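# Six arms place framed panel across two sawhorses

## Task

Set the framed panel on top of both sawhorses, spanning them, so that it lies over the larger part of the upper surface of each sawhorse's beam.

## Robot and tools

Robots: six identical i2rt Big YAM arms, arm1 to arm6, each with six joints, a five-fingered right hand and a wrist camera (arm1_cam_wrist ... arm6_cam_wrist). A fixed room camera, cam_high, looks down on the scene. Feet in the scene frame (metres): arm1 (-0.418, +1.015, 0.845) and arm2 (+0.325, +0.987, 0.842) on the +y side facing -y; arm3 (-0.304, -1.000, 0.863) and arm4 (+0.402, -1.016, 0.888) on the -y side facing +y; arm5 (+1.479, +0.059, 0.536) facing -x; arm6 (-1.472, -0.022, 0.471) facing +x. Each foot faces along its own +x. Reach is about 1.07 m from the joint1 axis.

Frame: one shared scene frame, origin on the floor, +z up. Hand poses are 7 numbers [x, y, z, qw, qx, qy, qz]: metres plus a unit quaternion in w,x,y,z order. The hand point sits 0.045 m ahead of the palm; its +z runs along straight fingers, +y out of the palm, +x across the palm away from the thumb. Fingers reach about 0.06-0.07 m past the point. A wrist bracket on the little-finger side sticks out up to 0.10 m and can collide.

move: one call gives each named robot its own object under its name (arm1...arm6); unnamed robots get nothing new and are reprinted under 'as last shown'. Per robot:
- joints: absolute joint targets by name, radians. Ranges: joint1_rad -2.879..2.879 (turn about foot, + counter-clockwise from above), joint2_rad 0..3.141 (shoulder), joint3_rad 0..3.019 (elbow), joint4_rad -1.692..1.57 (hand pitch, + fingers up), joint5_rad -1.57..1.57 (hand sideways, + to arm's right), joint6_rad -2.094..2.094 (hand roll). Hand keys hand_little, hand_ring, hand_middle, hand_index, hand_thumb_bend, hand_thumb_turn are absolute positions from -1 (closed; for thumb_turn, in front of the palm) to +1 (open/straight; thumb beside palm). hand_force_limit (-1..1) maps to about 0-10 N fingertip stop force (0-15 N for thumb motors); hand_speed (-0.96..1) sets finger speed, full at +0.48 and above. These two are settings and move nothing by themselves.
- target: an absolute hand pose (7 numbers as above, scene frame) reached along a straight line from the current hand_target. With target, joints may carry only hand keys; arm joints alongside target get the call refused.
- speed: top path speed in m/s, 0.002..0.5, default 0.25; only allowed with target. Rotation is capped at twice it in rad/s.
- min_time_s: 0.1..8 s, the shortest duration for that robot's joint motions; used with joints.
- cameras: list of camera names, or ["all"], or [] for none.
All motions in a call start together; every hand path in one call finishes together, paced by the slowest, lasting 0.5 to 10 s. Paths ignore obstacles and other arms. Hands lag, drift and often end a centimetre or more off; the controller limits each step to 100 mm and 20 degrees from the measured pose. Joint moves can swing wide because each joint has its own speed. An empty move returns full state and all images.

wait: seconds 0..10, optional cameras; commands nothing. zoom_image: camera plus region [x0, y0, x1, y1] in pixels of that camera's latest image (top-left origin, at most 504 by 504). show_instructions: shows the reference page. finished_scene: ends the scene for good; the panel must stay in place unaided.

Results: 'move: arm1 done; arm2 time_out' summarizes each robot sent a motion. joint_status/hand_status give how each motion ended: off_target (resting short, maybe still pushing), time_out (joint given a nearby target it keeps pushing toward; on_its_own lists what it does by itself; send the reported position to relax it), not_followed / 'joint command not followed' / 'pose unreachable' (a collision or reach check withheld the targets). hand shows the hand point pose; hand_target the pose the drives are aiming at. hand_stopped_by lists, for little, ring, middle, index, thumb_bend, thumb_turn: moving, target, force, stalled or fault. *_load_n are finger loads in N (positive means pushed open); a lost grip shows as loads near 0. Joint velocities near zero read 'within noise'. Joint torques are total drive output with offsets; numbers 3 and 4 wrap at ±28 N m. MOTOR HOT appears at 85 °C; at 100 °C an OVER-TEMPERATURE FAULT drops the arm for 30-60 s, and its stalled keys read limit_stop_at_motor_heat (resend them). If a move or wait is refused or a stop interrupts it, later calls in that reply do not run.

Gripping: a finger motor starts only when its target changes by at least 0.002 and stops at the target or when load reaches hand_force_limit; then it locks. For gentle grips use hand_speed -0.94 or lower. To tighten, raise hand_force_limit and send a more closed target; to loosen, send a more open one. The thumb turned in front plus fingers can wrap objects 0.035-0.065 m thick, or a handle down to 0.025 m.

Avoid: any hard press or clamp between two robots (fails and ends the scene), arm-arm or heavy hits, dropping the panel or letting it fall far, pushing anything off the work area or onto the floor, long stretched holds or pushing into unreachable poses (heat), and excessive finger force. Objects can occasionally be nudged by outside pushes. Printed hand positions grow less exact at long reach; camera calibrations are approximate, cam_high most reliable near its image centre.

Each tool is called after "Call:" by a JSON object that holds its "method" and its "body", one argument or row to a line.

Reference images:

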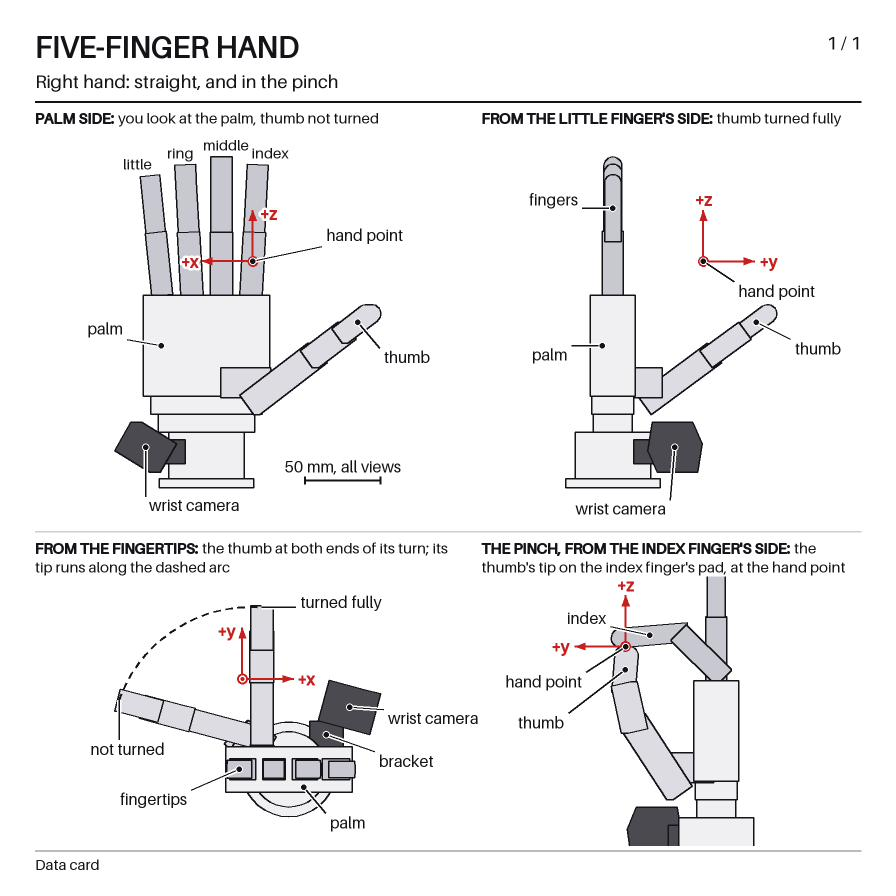

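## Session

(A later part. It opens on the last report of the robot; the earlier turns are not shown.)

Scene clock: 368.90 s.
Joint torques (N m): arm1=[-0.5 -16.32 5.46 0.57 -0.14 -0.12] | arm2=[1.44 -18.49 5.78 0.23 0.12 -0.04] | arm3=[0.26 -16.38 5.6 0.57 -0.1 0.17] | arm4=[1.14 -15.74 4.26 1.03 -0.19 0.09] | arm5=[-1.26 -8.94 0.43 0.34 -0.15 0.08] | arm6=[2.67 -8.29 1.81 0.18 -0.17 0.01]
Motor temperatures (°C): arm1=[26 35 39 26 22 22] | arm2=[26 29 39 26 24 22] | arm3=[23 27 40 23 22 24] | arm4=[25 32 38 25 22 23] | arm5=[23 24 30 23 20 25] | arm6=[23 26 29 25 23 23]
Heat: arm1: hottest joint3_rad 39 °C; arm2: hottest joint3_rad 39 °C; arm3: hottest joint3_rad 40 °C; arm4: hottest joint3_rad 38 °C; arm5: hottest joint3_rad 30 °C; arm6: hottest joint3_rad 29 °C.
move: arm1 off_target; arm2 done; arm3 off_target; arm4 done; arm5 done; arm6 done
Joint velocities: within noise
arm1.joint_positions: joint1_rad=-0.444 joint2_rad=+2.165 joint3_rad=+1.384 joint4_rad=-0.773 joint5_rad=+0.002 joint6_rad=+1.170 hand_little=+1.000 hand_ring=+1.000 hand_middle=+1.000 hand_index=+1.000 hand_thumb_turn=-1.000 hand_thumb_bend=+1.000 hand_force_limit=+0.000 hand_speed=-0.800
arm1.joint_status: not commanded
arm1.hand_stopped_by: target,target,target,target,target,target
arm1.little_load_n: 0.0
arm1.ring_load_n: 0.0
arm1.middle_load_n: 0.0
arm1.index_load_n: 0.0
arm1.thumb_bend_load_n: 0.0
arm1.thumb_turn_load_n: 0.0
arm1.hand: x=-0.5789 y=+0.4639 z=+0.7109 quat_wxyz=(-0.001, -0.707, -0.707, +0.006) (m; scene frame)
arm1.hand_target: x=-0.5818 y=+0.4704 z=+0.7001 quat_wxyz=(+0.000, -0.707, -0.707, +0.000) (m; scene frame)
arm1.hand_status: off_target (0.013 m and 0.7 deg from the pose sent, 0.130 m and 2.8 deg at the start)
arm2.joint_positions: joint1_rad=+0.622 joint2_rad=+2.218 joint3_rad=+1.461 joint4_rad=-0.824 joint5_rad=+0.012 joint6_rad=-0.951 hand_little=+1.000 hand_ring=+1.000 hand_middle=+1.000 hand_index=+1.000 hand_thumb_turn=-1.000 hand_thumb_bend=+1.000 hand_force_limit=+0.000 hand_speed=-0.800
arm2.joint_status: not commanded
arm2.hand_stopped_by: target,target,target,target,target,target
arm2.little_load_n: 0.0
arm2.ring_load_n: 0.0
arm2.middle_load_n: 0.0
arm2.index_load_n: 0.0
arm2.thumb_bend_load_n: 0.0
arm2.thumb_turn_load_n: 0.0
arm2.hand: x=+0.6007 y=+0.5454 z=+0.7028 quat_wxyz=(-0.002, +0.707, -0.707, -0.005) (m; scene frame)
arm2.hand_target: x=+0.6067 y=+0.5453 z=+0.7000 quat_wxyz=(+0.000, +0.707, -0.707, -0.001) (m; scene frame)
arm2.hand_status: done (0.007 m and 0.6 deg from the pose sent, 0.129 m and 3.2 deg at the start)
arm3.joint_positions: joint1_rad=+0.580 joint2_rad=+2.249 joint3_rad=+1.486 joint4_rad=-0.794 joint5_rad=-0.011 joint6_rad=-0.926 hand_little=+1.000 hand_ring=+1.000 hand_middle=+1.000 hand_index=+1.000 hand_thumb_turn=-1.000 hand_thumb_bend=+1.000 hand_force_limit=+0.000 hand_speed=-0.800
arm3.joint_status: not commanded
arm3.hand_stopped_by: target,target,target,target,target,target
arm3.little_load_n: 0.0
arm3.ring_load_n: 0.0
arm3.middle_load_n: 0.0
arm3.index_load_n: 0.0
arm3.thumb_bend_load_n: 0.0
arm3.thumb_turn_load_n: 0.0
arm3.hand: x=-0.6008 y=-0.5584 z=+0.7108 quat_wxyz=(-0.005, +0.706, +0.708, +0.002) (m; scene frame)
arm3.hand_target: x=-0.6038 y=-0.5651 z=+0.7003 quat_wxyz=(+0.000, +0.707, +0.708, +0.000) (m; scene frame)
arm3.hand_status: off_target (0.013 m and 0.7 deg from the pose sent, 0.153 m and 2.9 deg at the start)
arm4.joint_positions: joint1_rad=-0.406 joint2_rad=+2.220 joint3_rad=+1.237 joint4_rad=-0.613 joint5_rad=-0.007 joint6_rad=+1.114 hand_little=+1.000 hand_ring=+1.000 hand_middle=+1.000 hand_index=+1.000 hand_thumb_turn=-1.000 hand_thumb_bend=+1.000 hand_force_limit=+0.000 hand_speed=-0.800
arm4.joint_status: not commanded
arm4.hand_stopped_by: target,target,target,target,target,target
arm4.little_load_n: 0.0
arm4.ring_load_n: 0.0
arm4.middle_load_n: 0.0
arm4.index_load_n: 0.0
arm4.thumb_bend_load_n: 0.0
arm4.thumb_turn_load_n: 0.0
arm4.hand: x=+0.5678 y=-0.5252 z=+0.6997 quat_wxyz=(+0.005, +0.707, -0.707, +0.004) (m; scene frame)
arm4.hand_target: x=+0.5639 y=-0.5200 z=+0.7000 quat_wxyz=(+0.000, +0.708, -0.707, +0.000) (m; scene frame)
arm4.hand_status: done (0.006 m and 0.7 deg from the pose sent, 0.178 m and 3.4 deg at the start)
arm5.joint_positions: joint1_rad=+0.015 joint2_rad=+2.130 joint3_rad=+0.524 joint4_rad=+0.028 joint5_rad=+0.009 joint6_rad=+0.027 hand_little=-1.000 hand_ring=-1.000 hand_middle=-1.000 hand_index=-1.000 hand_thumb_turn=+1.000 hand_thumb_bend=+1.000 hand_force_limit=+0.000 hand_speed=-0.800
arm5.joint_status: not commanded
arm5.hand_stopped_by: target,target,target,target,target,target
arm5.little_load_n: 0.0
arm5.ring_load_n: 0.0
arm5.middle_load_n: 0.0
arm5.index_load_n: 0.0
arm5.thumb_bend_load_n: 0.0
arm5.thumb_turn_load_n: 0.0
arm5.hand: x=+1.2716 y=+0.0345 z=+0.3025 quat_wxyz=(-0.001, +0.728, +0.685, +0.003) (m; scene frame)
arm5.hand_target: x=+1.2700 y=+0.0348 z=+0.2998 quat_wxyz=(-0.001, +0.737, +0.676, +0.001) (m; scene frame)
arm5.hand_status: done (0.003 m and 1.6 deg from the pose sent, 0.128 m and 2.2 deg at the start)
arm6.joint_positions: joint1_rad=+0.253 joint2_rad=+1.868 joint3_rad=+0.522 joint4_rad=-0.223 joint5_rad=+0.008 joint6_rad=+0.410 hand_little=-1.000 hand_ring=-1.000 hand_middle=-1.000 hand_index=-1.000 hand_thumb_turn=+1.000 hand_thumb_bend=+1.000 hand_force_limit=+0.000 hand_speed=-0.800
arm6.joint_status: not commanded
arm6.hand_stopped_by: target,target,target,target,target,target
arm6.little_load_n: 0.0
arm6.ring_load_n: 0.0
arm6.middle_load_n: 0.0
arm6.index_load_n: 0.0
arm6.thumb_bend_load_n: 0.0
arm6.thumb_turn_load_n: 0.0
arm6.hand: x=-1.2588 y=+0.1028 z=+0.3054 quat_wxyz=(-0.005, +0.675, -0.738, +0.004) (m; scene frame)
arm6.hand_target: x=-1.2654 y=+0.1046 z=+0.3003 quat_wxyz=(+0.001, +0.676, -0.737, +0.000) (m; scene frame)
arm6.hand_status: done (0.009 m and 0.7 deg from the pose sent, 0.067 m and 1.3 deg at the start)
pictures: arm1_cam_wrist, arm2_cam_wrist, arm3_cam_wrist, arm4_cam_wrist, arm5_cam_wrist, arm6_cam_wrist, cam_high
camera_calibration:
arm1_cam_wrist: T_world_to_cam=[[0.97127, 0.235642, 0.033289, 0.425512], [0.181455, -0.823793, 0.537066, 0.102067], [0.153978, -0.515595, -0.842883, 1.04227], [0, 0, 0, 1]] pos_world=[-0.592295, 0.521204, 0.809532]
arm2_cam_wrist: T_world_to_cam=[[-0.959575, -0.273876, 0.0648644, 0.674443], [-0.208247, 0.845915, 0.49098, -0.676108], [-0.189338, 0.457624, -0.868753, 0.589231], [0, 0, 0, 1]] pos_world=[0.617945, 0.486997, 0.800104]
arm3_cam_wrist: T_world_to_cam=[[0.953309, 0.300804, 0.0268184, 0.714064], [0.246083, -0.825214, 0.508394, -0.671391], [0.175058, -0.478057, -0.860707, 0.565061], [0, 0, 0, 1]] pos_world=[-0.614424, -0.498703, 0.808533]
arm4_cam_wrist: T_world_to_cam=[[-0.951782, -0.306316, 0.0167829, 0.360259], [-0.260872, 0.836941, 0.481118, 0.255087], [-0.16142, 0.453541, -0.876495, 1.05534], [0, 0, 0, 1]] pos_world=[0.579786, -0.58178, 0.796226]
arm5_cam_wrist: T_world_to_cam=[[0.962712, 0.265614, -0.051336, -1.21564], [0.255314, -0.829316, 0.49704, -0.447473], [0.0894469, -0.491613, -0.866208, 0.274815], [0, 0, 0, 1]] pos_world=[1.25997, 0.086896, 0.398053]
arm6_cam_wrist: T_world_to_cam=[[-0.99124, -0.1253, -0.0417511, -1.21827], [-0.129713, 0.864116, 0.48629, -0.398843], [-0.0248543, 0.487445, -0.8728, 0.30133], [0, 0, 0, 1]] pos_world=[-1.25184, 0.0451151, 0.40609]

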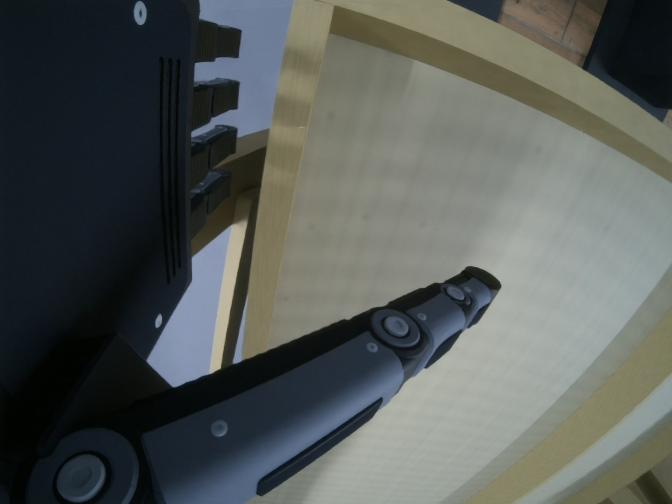

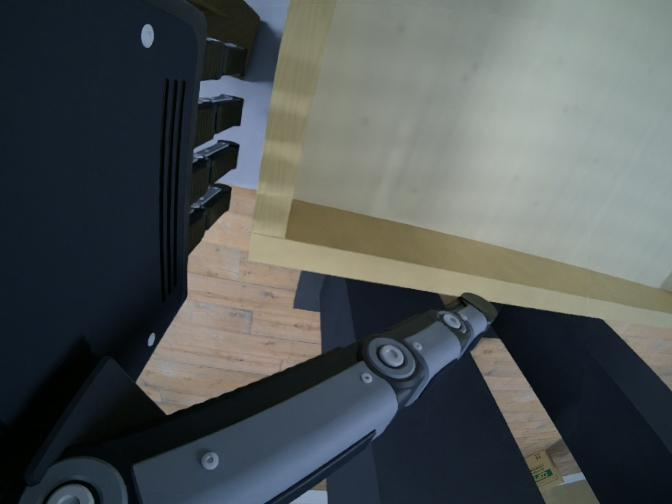

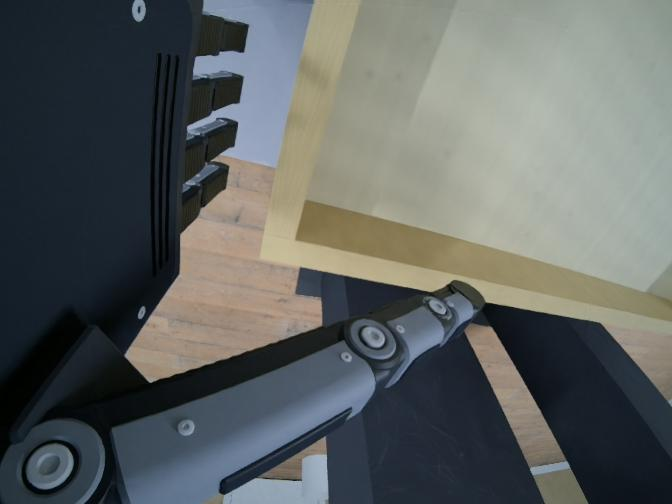

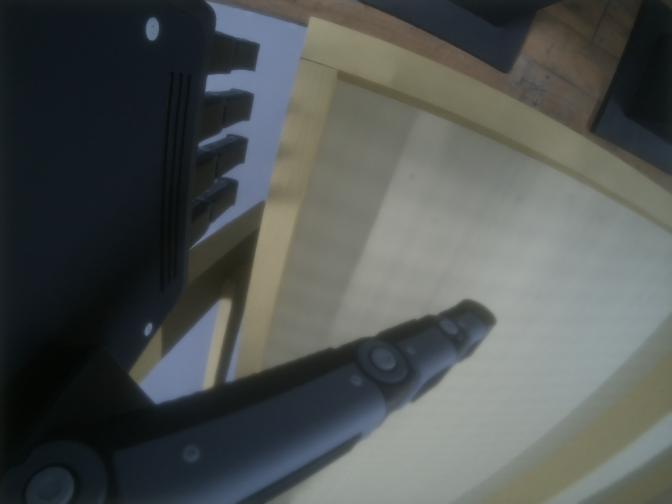

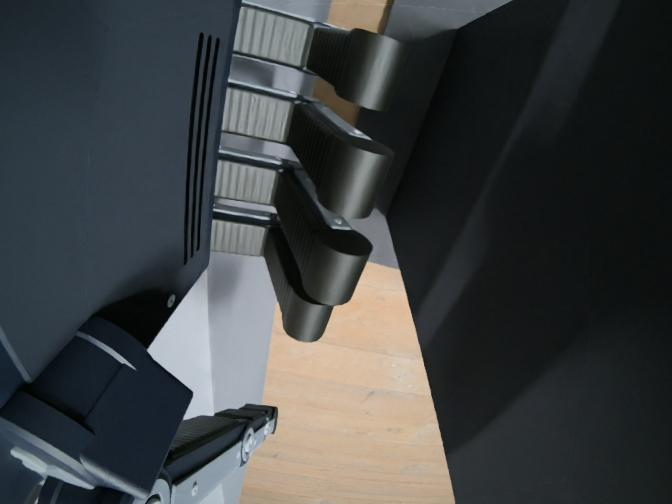

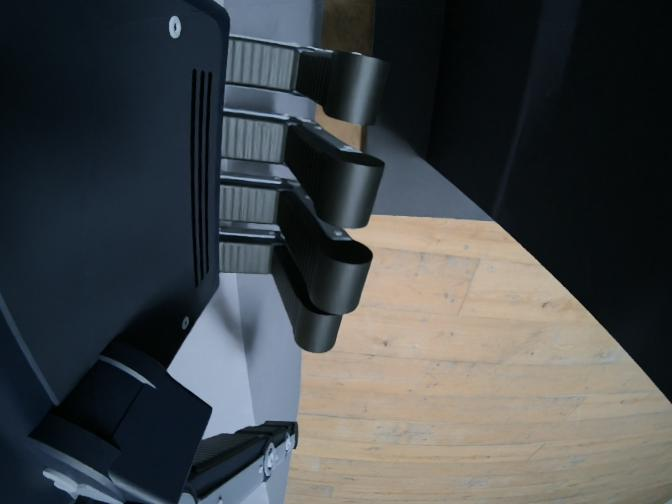

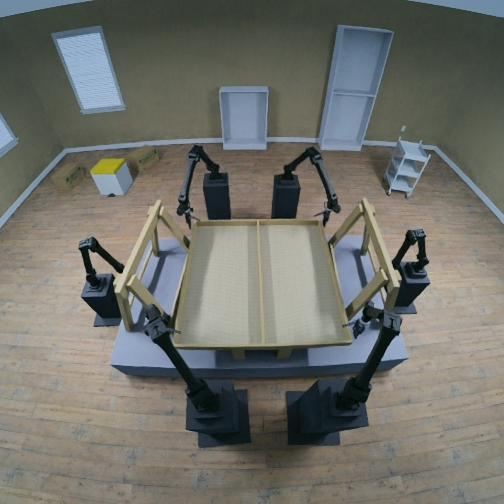

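Call:
{"method": "move", "body": {
  "arm1": {"target": [-0.59, 0.476, 0.632, 0, 0.7071, 0.7071, 0], "speed": 0.1},
  "arm2": {"target": [0.612, 0.545, 0.632, 0, 0.7071, -0.7071, 0], "speed": 0.1},
  "arm3": {"target": [-0.601, -0.572, 0.65, 0, 0.7071, 0.7071, 0], "speed": 0.1},
  "arm4": {"target": [0.56, -0.515, 0.64, 0, 0.7071, -0.7071, 0], "speed": 0.1},
  "arm5": {"target": [1.275, 0.034, 0.235, 0, 0.7372, 0.6756, 0], "speed": 0.1},
  "arm6": {"target": [-1.27, 0.105, 0.235, 0, 0.6756, -0.7372, 0], "speed": 0.1},
  "cameras": ["all"]
}}

Scene clock: 413.77 s.
Joint torques (N m): arm1=[-0.67 -16.56 5.57 0.57 -0.14 -0.13] | arm2=[1.32 -18.73 7.1 0.2 0.08 -0.05] | arm3=[0.38 -16.26 4.85 0.54 -0.09 0.17] | arm4=[1.32 -15.62 5.57 1.05 -0.21 0.1] | arm5=[-1.08 -1.61 3.97 1.4 -0.07 0.06] | arm6=[2.61 4.19 4.14 3.66 -0.08 -0.01]
Motor temperatures (°C): arm1=[26 36 36 26 22 21] | arm2=[26 33 35 26 24 21] | arm3=[23 31 35 23 22 24] | arm4=[25 32 34 25 21 23] | arm5=[23 24 28 23 20 25] | arm6=[23 26 27 25 23 23]
Heat: arm1: hottest joint2_rad 36 °C; arm2: hottest joint3_rad 35 °C; arm3: hottest joint3_rad 35 °C; arm4: hottest joint3_rad 34 °C; arm5: hottest joint3_rad 28 °C; arm6: hottest joint3_rad 27 °C.
move: arm1 done; arm2 off_target; arm3 off_target; arm4 off_target; arm5 off_target; arm6 off_target
Joint velocities: within noise
arm1.joint_positions: joint1_rad=-0.461 joint2_rad=+2.296 joint3_rad=+1.384 joint4_rad=-0.652 joint5_rad=+0.000 joint6_rad=+1.153 hand_little=+1.000 hand_ring=+1.000 hand_middle=+1.000 hand_index=+1.000 hand_thumb_turn=-1.000 hand_thumb_bend=+1.000 hand_force_limit=+0.000 hand_speed=-0.800
arm1.joint_status: not commanded
arm1.hand_stopped_by: target,target,target,target,target,target
arm1.little_load_n: 0.0
arm1.ring_load_n: 0.0
arm1.middle_load_n: 0.0
arm1.index_load_n: 0.0
arm1.thumb_bend_load_n: 0.0
arm1.thumb_turn_load_n: 0.0
arm1.hand: x=-0.5849 y=+0.4740 z=+0.6403 quat_wxyz=(+0.001, -0.707, -0.707, +0.001) (m; scene frame)
arm1.hand_target: x=-0.5897 y=+0.4761 z=+0.6322 quat_wxyz=(+0.000, -0.707, -0.707, +0.000) (m; scene frame)
arm1.hand_status: done (0.010 m and 0.1 deg from the pose sent, 0.081 m and 0.7 deg at the start)
arm2.joint_positions: joint1_rad=+0.626 joint2_rad=+2.352 joint3_rad=+1.464 joint4_rad=-0.716 joint5_rad=+0.012 joint6_rad=-0.946 hand_little=+1.000 hand_ring=+1.000 hand_middle=+1.000 hand_index=+1.000 hand_thumb_turn=-1.000 hand_thumb_bend=+1.000 hand_force_limit=+0.000 hand_speed=-0.800
arm2.joint_status: not commanded
arm2.hand_stopped_by: target,target,target,target,target,target
arm2.little_load_n: 0.0
arm2.ring_load_n: 0.0
arm2.middle_load_n: 0.0
arm2.index_load_n: 0.0
arm2.thumb_bend_load_n: 0.0
arm2.thumb_turn_load_n: 0.0
arm2.hand: x=+0.5973 y=+0.5561 z=+0.6304 quat_wxyz=(-0.004, +0.707, -0.707, -0.017) (m; scene frame)
arm2.hand_target: x=+0.6119 y=+0.5452 z=+0.6325 quat_wxyz=(+0.000, +0.707, -0.707, +0.000) (m; scene frame)
arm2.hand_status: off_target (0.018 m and 2.0 deg from the pose sent, 0.072 m and 0.6 deg at the start)
arm3.joint_positions: joint1_rad=+0.584 joint2_rad=+2.331 joint3_rad=+1.479 joint4_rad=-0.699 joint5_rad=-0.011 joint6_rad=-0.920 hand_little=+1.000 hand_ring=+1.000 hand_middle=+1.000 hand_index=+1.000 hand_thumb_turn=-1.000 hand_thumb_bend=+1.000 hand_force_limit=+0.000 hand_speed=-0.800
arm3.joint_status: not commanded
arm3.hand_stopped_by: target,target,target,target,target,target
arm3.little_load_n: 0.0
arm3.ring_load_n: 0.0
arm3.middle_load_n: 0.0
arm3.index_load_n: 0.0
arm3.thumb_bend_load_n: 0.0
arm3.thumb_turn_load_n: 0.0
arm3.hand: x=-0.5997 y=-0.5623 z=+0.6624 quat_wxyz=(-0.008, +0.707, +0.707, +0.003) (m; scene frame)
arm3.hand_target: x=-0.6006 y=-0.5723 z=+0.6503 quat_wxyz=(+0.000, +0.707, +0.707, +0.000) (m; scene frame)
arm3.hand_status: off_target (0.016 m and 1.0 deg from the pose sent, 0.062 m and 0.7 deg at the start)
arm4.joint_positions: joint1_rad=-0.395 joint2_rad=+2.353 joint3_rad=+1.248 joint4_rad=-0.516 joint5_rad=-0.007 joint6_rad=+1.128 hand_little=+1.000 hand_ring=+1.000 hand_middle=+1.000 hand_index=+1.000 hand_thumb_turn=-1.000 hand_thumb_bend=+1.000 hand_force_limit=+0.000 hand_speed=-0.800
arm4.joint_status: not commanded
arm4.hand_stopped_by: target,target,target,target,target,target
arm4.little_load_n: 0.0
arm4.ring_load_n: 0.0
arm4.middle_load_n: 0.0
arm4.index_load_n: 0.0
arm4.thumb_bend_load_n: 0.0
arm4.thumb_turn_load_n: 0.0
arm4.hand: x=+0.5576 y=-0.5356 z=+0.6365 quat_wxyz=(+0.017, +0.706, -0.708, +0.008) (m; scene frame)
arm4.hand_target: x=+0.5599 y=-0.5153 z=+0.6406 quat_wxyz=(+0.000, +0.707, -0.707, +0.000) (m; scene frame)
arm4.hand_status: off_target (0.021 m and 2.1 deg from the pose sent, 0.061 m and 0.7 deg at the start)
arm5.joint_positions: joint1_rad=+0.011 joint2_rad=+2.258 joint3_rad=+0.536 joint4_rad=+0.169 joint5_rad=-0.002 joint6_rad=+0.027 hand_little=-1.000 hand_ring=-1.000 hand_middle=-1.000 hand_index=-1.000 hand_thumb_turn=+1.000 hand_thumb_bend=+1.000 hand_force_limit=+0.000 hand_speed=-0.800
arm5.joint_status: not commanded
arm5.hand_stopped_by: target,target,target,target,target,target
arm5.little_load_n: 0.0
arm5.ring_load_n: 0.0
arm5.middle_load_n: 0.0
arm5.index_load_n: 0.0
arm5.thumb_bend_load_n: 0.0
arm5.thumb_turn_load_n: 0.0
arm5.hand: x=+1.2744 y=+0.0330 z=+0.2702 quat_wxyz=(-0.006, +0.729, +0.684, -0.010) (m; scene frame)
arm5.hand_target: x=+1.2769 y=+0.0334 z=+0.2402 quat_wxyz=(+0.002, +0.737, +0.676, -0.001) (m; scene frame)
arm5.hand_status: off_target (0.035 m and 1.9 deg from the pose sent, 0.068 m and 1.6 deg at the start)
arm6.joint_positions: joint1_rad=+0.253 joint2_rad=+1.921 joint3_rad=+0.495 joint4_rad=-0.112 joint5_rad=+0.002 joint6_rad=+0.412 hand_little=-1.000 hand_ring=-1.000 hand_middle=-1.000 hand_index=-1.000 hand_thumb_turn=+1.000 hand_thumb_bend=+1.000 hand_force_limit=+0.000 hand_speed=-0.800
arm6.joint_status: not commanded
arm6.hand_stopped_by: target,target,target,target,target,target
arm6.little_load_n: -1.0
arm6.ring_load_n: -1.5
arm6.middle_load_n: -1.5
arm6.index_load_n: -1.5
arm6.thumb_bend_load_n: 0.0
arm6.thumb_turn_load_n: 0.0
arm6.hand: x=-1.2625 y=+0.1030 z=+0.2892 quat_wxyz=(-0.021, +0.674, -0.738, +0.007) (m; scene frame)
arm6.hand_target: x=-1.2748 y=+0.1020 z=+0.2490 quat_wxyz=(+0.001, +0.675, -0.738, -0.002) (m; scene frame)
arm6.hand_status: off_target (0.055 m and 2.5 deg from the pose sent, 0.071 m and 0.7 deg at the start)
pictures: arm1_cam_wrist, arm2_cam_wrist, arm3_cam_wrist, arm4_cam_wrist, arm5_cam_wrist, arm6_cam_wrist, cam_high
camera_calibration:
arm1_cam_wrist: T_world_to_cam=[[0.971159, 0.234989, 0.0403661, 0.42704], [0.178417, -0.828533, 0.530754, 0.15389], [0.158166, -0.508245, -0.846564, 0.990178], [0, 0, 0, 1]] pos_world=[-0.598793, 0.530406, 0.739334]
arm2_cam_wrist: T_world_to_cam=[[-0.958644, -0.275143, 0.0727828, 0.673921], [-0.201365, 0.836431, 0.509741, -0.660975], [-0.201129, 0.474004, -0.857244, 0.511577], [0, 0, 0, 1]] pos_world=[0.615846, 0.495795, 0.726422]
arm3_cam_wrist: T_world_to_cam=[[0.954178, 0.29822, 0.0246714, 0.716056], [0.245806, -0.82815, 0.503732, -0.648819], [0.170655, -0.474586, -0.863507, 0.522492], [0, 0, 0, 1]] pos_world=[-0.612927, -0.502894, 0.760341]
arm4_cam_wrist: T_world_to_cam=[[-0.952538, -0.302542, 0.0337635, 0.34001], [-0.253063, 0.8486, 0.464582, 0.303921], [-0.169208, 0.433988, -0.884886, 1.00226], [0, 0, 0, 1]] pos_world=[0.570374, -0.59001, 0.734212]
arm5_cam_wrist: T_world_to_cam=[[0.961937, 0.261738, -0.078558, -1.21121], [0.265268, -0.825277, 0.498549, -0.44666], [0.0656568, -0.500411, -0.863295, 0.275695], [0, 0, 0, 1]] pos_world=[1.26549, 0.086363, 0.365537]
arm6_cam_wrist: T_world_to_cam=[[-0.989876, -0.122887, -0.0710232, -1.2126], [-0.141935, 0.856613, 0.496053, -0.40908], [-0.000119251, 0.501112, -0.865382, 0.31469], [0, 0, 0, 1]] pos_world=[-1.25835, 0.043715, 0.38913]

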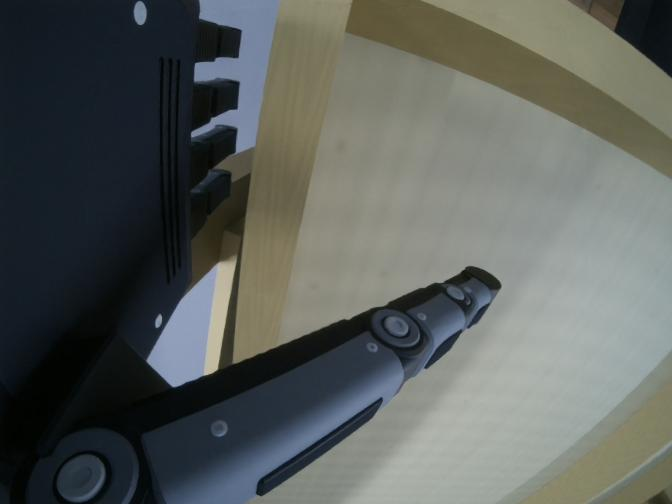

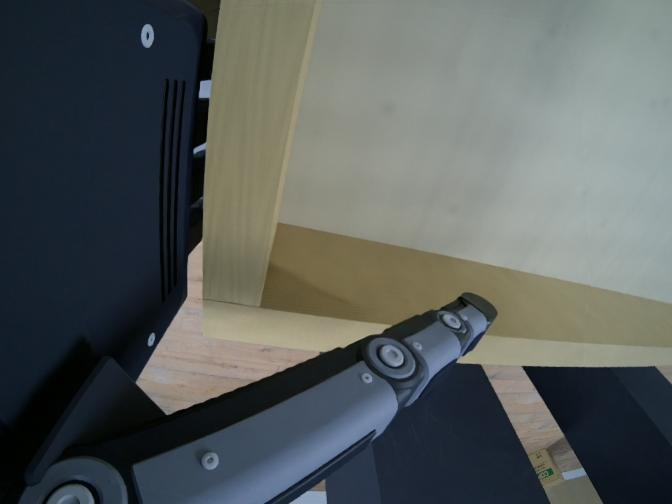

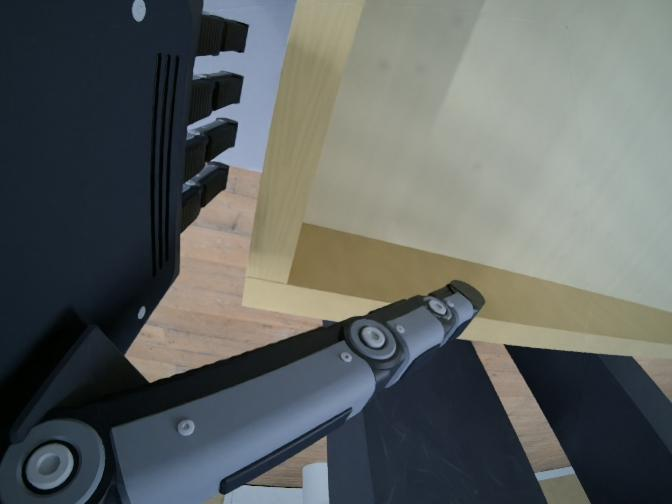

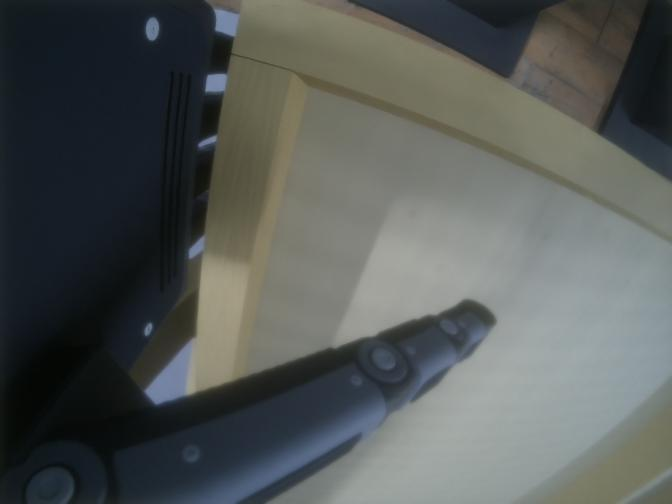

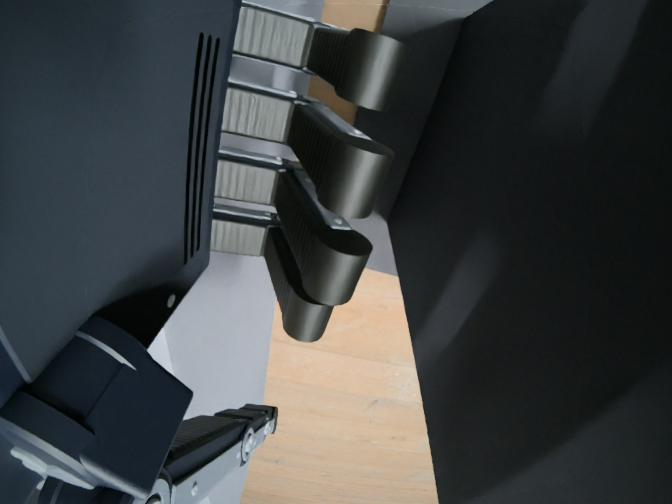

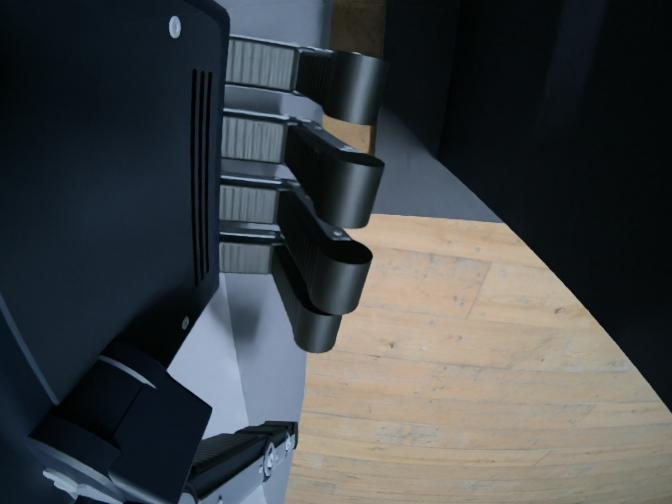

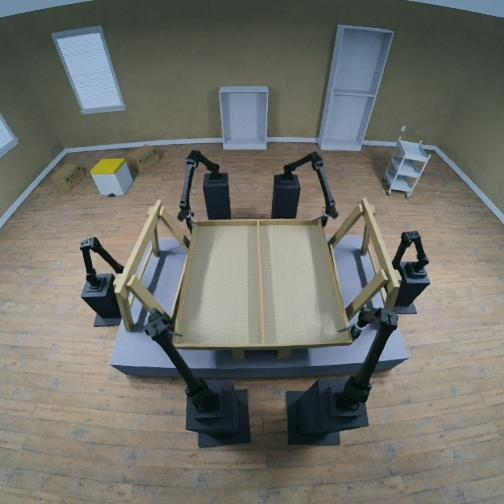

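Call:
{"method": "move", "body": {
  "arm1": {"target": [-0.592, 0.474, 0.594, 0, 0.7071, 0.7071, 0], "speed": 0.08},
  "arm2": {"target": [0.615, 0.539, 0.599, 0, 0.7071, -0.7071, 0], "speed": 0.08},
  "arm3": {"target": [-0.598, -0.575, 0.596, 0, 0.7071, 0.7071, 0], "speed": 0.08},
  "arm4": {"target": [0.562, -0.51, 0.61, 0, 0.7071, -0.7071, 0], "speed": 0.08},
  "arm5": {"target": [1.272, 0.034, 0.295, 0, 0.7372, 0.6756, 0], "speed": 0.08},
  "arm6": {"target": [-1.265, 0.105, 0.31, 0, 0.6756, -0.7372, 0], "speed": 0.08},
  "cameras": ["arm1_cam_wrist", "arm2_cam_wrist", "arm3_cam_wrist", "arm4_cam_wrist"]
}}

Scene clock: 434.83 s.
Joint torques (N m): arm1=[-0.62 -16.38 7.01 0.47 -0.1 -0.12] | arm2=[1.2 -18.67 6.87 0.18 0.09 -0.07] | arm3=[0.56 -16.32 5.64 0.47 -0.09 0.17] | arm4=[1.49 -16.73 5.56 1.01 -0.21 0.09] | arm5=[-0.97 -11.05 -0.17 -0.43 -0.03 0.07] | arm6=[2.67 -10.23 2.69 -0.66 0.05 0.01]
Motor temperatures (°C): arm1=[26 37 35 26 22 21] | arm2=[26 34 35 26 24 21] | arm3=[23 31 33 23 22 24] | arm4=[25 34 33 25 21 23] | arm5=[23 24 28 23 20 25] | arm6=[23 26 27 25 23 23]
Heat: arm1: hottest joint2_rad 37 °C; arm2: hottest joint3_rad 35 °C; arm3: hottest joint3_rad 33 °C; arm4: hottest joint2_rad 34 °C; arm5: hottest joint3_rad 28 °C; arm6: hottest joint3_rad 27 °C.
move: arm1 off_target; arm2 off_target; arm3 off_target; arm4 off_target; arm5 done; arm6 done
Joint velocities: within noise
arm1.joint_positions: joint1_rad=-0.463 joint2_rad=+2.377 joint3_rad=+1.396 joint4_rad=-0.600 joint5_rad=+0.000 joint6_rad=+1.152 hand_little=+1.000 hand_ring=+1.000 hand_middle=+1.000 hand_index=+1.000 hand_thumb_turn=-1.000 hand_thumb_bend=+1.000 hand_force_limit=+0.000 hand_speed=-0.800
arm1.joint_status: not commanded
arm1.hand_stopped_by: target,target,target,target,target,target
arm1.little_load_n: 0.0
arm1.ring_load_n: 0.0
arm1.middle_load_n: 0.0
arm1.index_load_n: 0.0
arm1.thumb_bend_load_n: 0.0
arm1.thumb_turn_load_n: 0.0
arm1.hand: x=-0.5822 y=+0.4816 z=+0.5995 quat_wxyz=(+0.004, -0.707, -0.707, -0.007) (m; scene frame)
arm1.hand_target: x=-0.5920 y=+0.4744 z=+0.5942 quat_wxyz=(+0.000, -0.707, -0.707, +0.000) (m; scene frame)
arm1.hand_status: off_target (0.014 m and 0.9 deg from the pose sent, 0.047 m and 0.1 deg at the start)
arm2.joint_positions: joint1_rad=+0.626 joint2_rad=+2.424 joint3_rad=+1.510 joint4_rad=-0.684 joint5_rad=+0.012 joint6_rad=-0.946 hand_little=+1.000 hand_ring=+1.000 hand_middle=+1.000 hand_index=+1.000 hand_thumb_turn=-1.000 hand_thumb_bend=+1.000 hand_force_limit=+0.000 hand_speed=-0.800
arm2.joint_status: not commanded
arm2.hand_stopped_by: target,target,target,target,target,target
arm2.little_load_n: 0.0
arm2.ring_load_n: 0.0
arm2.middle_load_n: 0.0
arm2.index_load_n: 0.0
arm2.thumb_bend_load_n: 0.0
arm2.thumb_turn_load_n: 0.0
arm2.hand: x=+0.6029 y=+0.5490 z=+0.6005 quat_wxyz=(-0.003, +0.707, -0.707, -0.014) (m; scene frame)
arm2.hand_target: x=+0.6149 y=+0.5392 z=+0.5992 quat_wxyz=(+0.000, +0.707, -0.707, +0.000) (m; scene frame)
arm2.hand_status: off_target (0.016 m and 1.6 deg from the pose sent, 0.040 m and 2.0 deg at the start)
arm3.joint_positions: joint1_rad=+0.584 joint2_rad=+2.437 joint3_rad=+1.479 joint4_rad=-0.613 joint5_rad=-0.011 joint6_rad=-0.920 hand_little=+1.000 hand_ring=+1.000 hand_middle=+1.000 hand_index=+1.000 hand_thumb_turn=-1.000 hand_thumb_bend=+1.000 hand_force_limit=+0.000 hand_speed=-0.800
arm3.joint_status: not commanded
arm3.hand_stopped_by: target,target,target,target,target,target
arm3.little_load_n: 0.0
arm3.ring_load_n: 0.0
arm3.middle_load_n: 0.0
arm3.index_load_n: 0.0
arm3.thumb_bend_load_n: 0.0
arm3.thumb_turn_load_n: 0.0
arm3.hand: x=-0.5901 y=-0.5738 z=+0.6047 quat_wxyz=(+0.002, +0.707, +0.707, +0.001) (m; scene frame)
arm3.hand_target: x=-0.5980 y=-0.5750 z=+0.5963 quat_wxyz=(+0.000, +0.707, +0.707, +0.000) (m; scene frame)
arm3.hand_status: off_target (0.012 m and 0.3 deg from the pose sent, 0.068 m and 1.0 deg at the start)
arm4.joint_positions: joint1_rad=-0.394 joint2_rad=+2.424 joint3_rad=+1.291 joint4_rad=-0.485 joint5_rad=-0.007 joint6_rad=+1.130 hand_little=+1.000 hand_ring=+1.000 hand_middle=+1.000 hand_index=+1.000 hand_thumb_turn=-1.000 hand_thumb_bend=+1.000 hand_force_limit=+0.000 hand_speed=-0.800
arm4.joint_status: not commanded
arm4.hand_stopped_by: target,target,target,target,target,target
arm4.little_load_n: 0.0
arm4.ring_load_n: 0.0
arm4.middle_load_n: 0.0
arm4.index_load_n: 0.0
arm4.thumb_bend_load_n: 0.0
arm4.thumb_turn_load_n: 0.0
arm4.hand: x=+0.5601 y=-0.5296 z=+0.6089 quat_wxyz=(+0.015, +0.706, -0.708, +0.008) (m; scene frame)
arm4.hand_target: x=+0.5618 y=-0.5104 z=+0.6105 quat_wxyz=(+0.000, +0.707, -0.707, +0.000) (m; scene frame)
arm4.hand_status: off_target (0.020 m and 2.0 deg from the pose sent, 0.037 m and 2.1 deg at the start)
arm5.joint_positions: joint1_rad=+0.011 joint2_rad=+2.180 joint3_rad=+0.526 joint4_rad=+0.071 joint5_rad=+0.004 joint6_rad=+0.027 hand_little=-1.000 hand_ring=-1.000 hand_middle=-1.000 hand_index=-1.000 hand_thumb_turn=+1.000 hand_thumb_bend=+1.000 hand_force_limit=+0.000 hand_speed=-0.800
arm5.joint_status: not commanded
arm5.hand_stopped_by: target,target,target,target,target,target
arm5.little_load_n: 0.0
arm5.ring_load_n: 0.0
arm5.middle_load_n: 0.0
arm5.index_load_n: 0.0
arm5.thumb_bend_load_n: 0.0
arm5.thumb_turn_load_n: 0.0
arm5.hand: x=+1.2773 y=+0.0341 z=+0.2908 quat_wxyz=(+0.003, +0.729, +0.684, +0.003) (m; scene frame)
arm5.hand_target: x=+1.2720 y=+0.0346 z=+0.2948 quat_wxyz=(-0.001, +0.737, +0.676, +0.001) (m; scene frame)
arm5.hand_status: done (0.007 m and 1.4 deg from the pose sent, 0.025 m and 1.9 deg at the start)
arm6.joint_positions: joint1_rad=+0.254 joint2_rad=+1.856 joint3_rad=+0.508 joint4_rad=-0.235 joint5_rad=+0.007 joint6_rad=+0.412 hand_little=-1.000 hand_ring=-1.000 hand_middle=-1.000 hand_index=-1.000 hand_thumb_turn=+1.000 hand_thumb_bend=+1.000 hand_force_limit=+0.000 hand_speed=-0.800
arm6.joint_status: not commanded
arm6.hand_stopped_by: target,target,target,target,target,target
arm6.little_load_n: 0.0
arm6.ring_load_n: 0.0
arm6.middle_load_n: 0.0
arm6.index_load_n: 0.0
arm6.thumb_bend_load_n: 0.0
arm6.thumb_turn_load_n: 0.0
arm6.hand: x=-1.2672 y=+0.1005 z=+0.3080 quat_wxyz=(+0.001, +0.675, -0.738, +0.000) (m; scene frame)
arm6.hand_target: x=-1.2642 y=+0.1045 z=+0.3098 quat_wxyz=(+0.000, +0.676, -0.737, +0.002) (m; scene frame)
arm6.hand_status: done (0.005 m and 0.2 deg from the pose sent, 0.021 m and 2.5 deg at the start)
pictures: arm1_cam_wrist, arm2_cam_wrist, arm3_cam_wrist, arm4_cam_wrist
camera_calibration:
arm1_cam_wrist: T_world_to_cam=[[0.970761, 0.234582, 0.0509381, 0.417867], [0.174977, -0.836763, 0.518855, 0.190558], [0.164337, -0.494771, -0.853344, 0.960213], [0, 0, 0, 1]] pos_world=[-0.596791, 0.536513, 0.699234]
arm2_cam_wrist: T_world_to_cam=[[-0.958929, -0.274704, 0.0706653, 0.680778], [-0.203167, 0.839043, 0.504708, -0.635949], [-0.197936, 0.469622, -0.860393, 0.492747], [0, 0, 0, 1]] pos_world=[0.621146, 0.489196, 0.696817]
arm3_cam_wrist: T_world_to_cam=[[0.953815, 0.298738, 0.0315147, 0.707705], [0.239693, -0.820107, 0.519588, -0.640306], [0.181066, -0.488037, -0.853835, 0.458194], [0, 0, 0, 1]] pos_world=[-0.604506, -0.512922, 0.701614]
arm4_cam_wrist: T_world_to_cam=[[-0.952686, -0.302292, 0.0317631, 0.346608], [-0.253369, 0.847509, 0.466404, 0.310853], [-0.16791, 0.436289, -0.884001, 0.975571], [0, 0, 0, 1]] pos_world=[0.572777, -0.584305, 0.706413]

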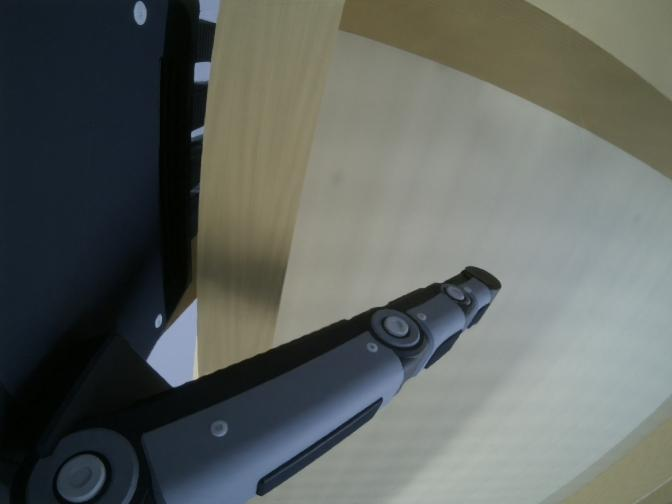

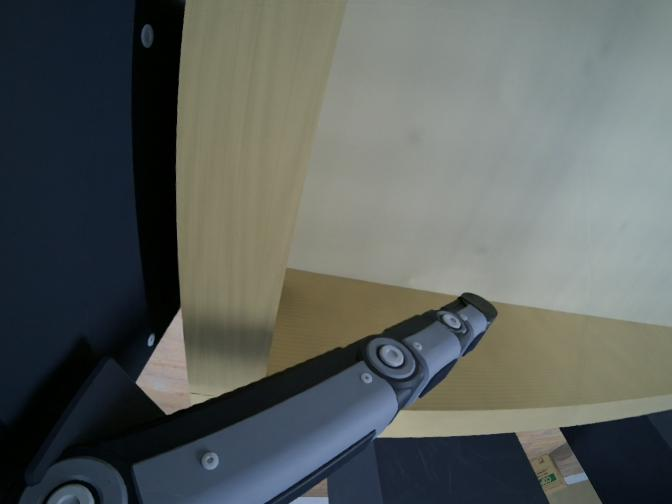

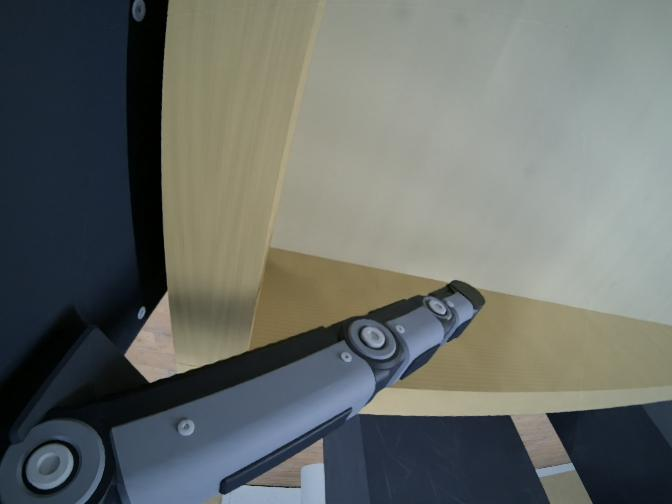

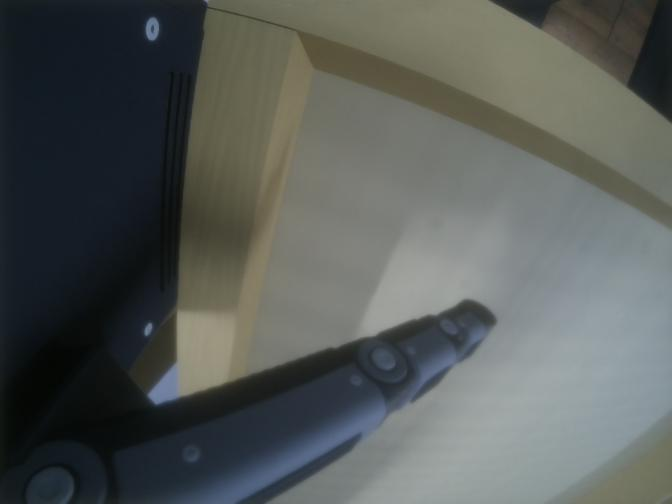

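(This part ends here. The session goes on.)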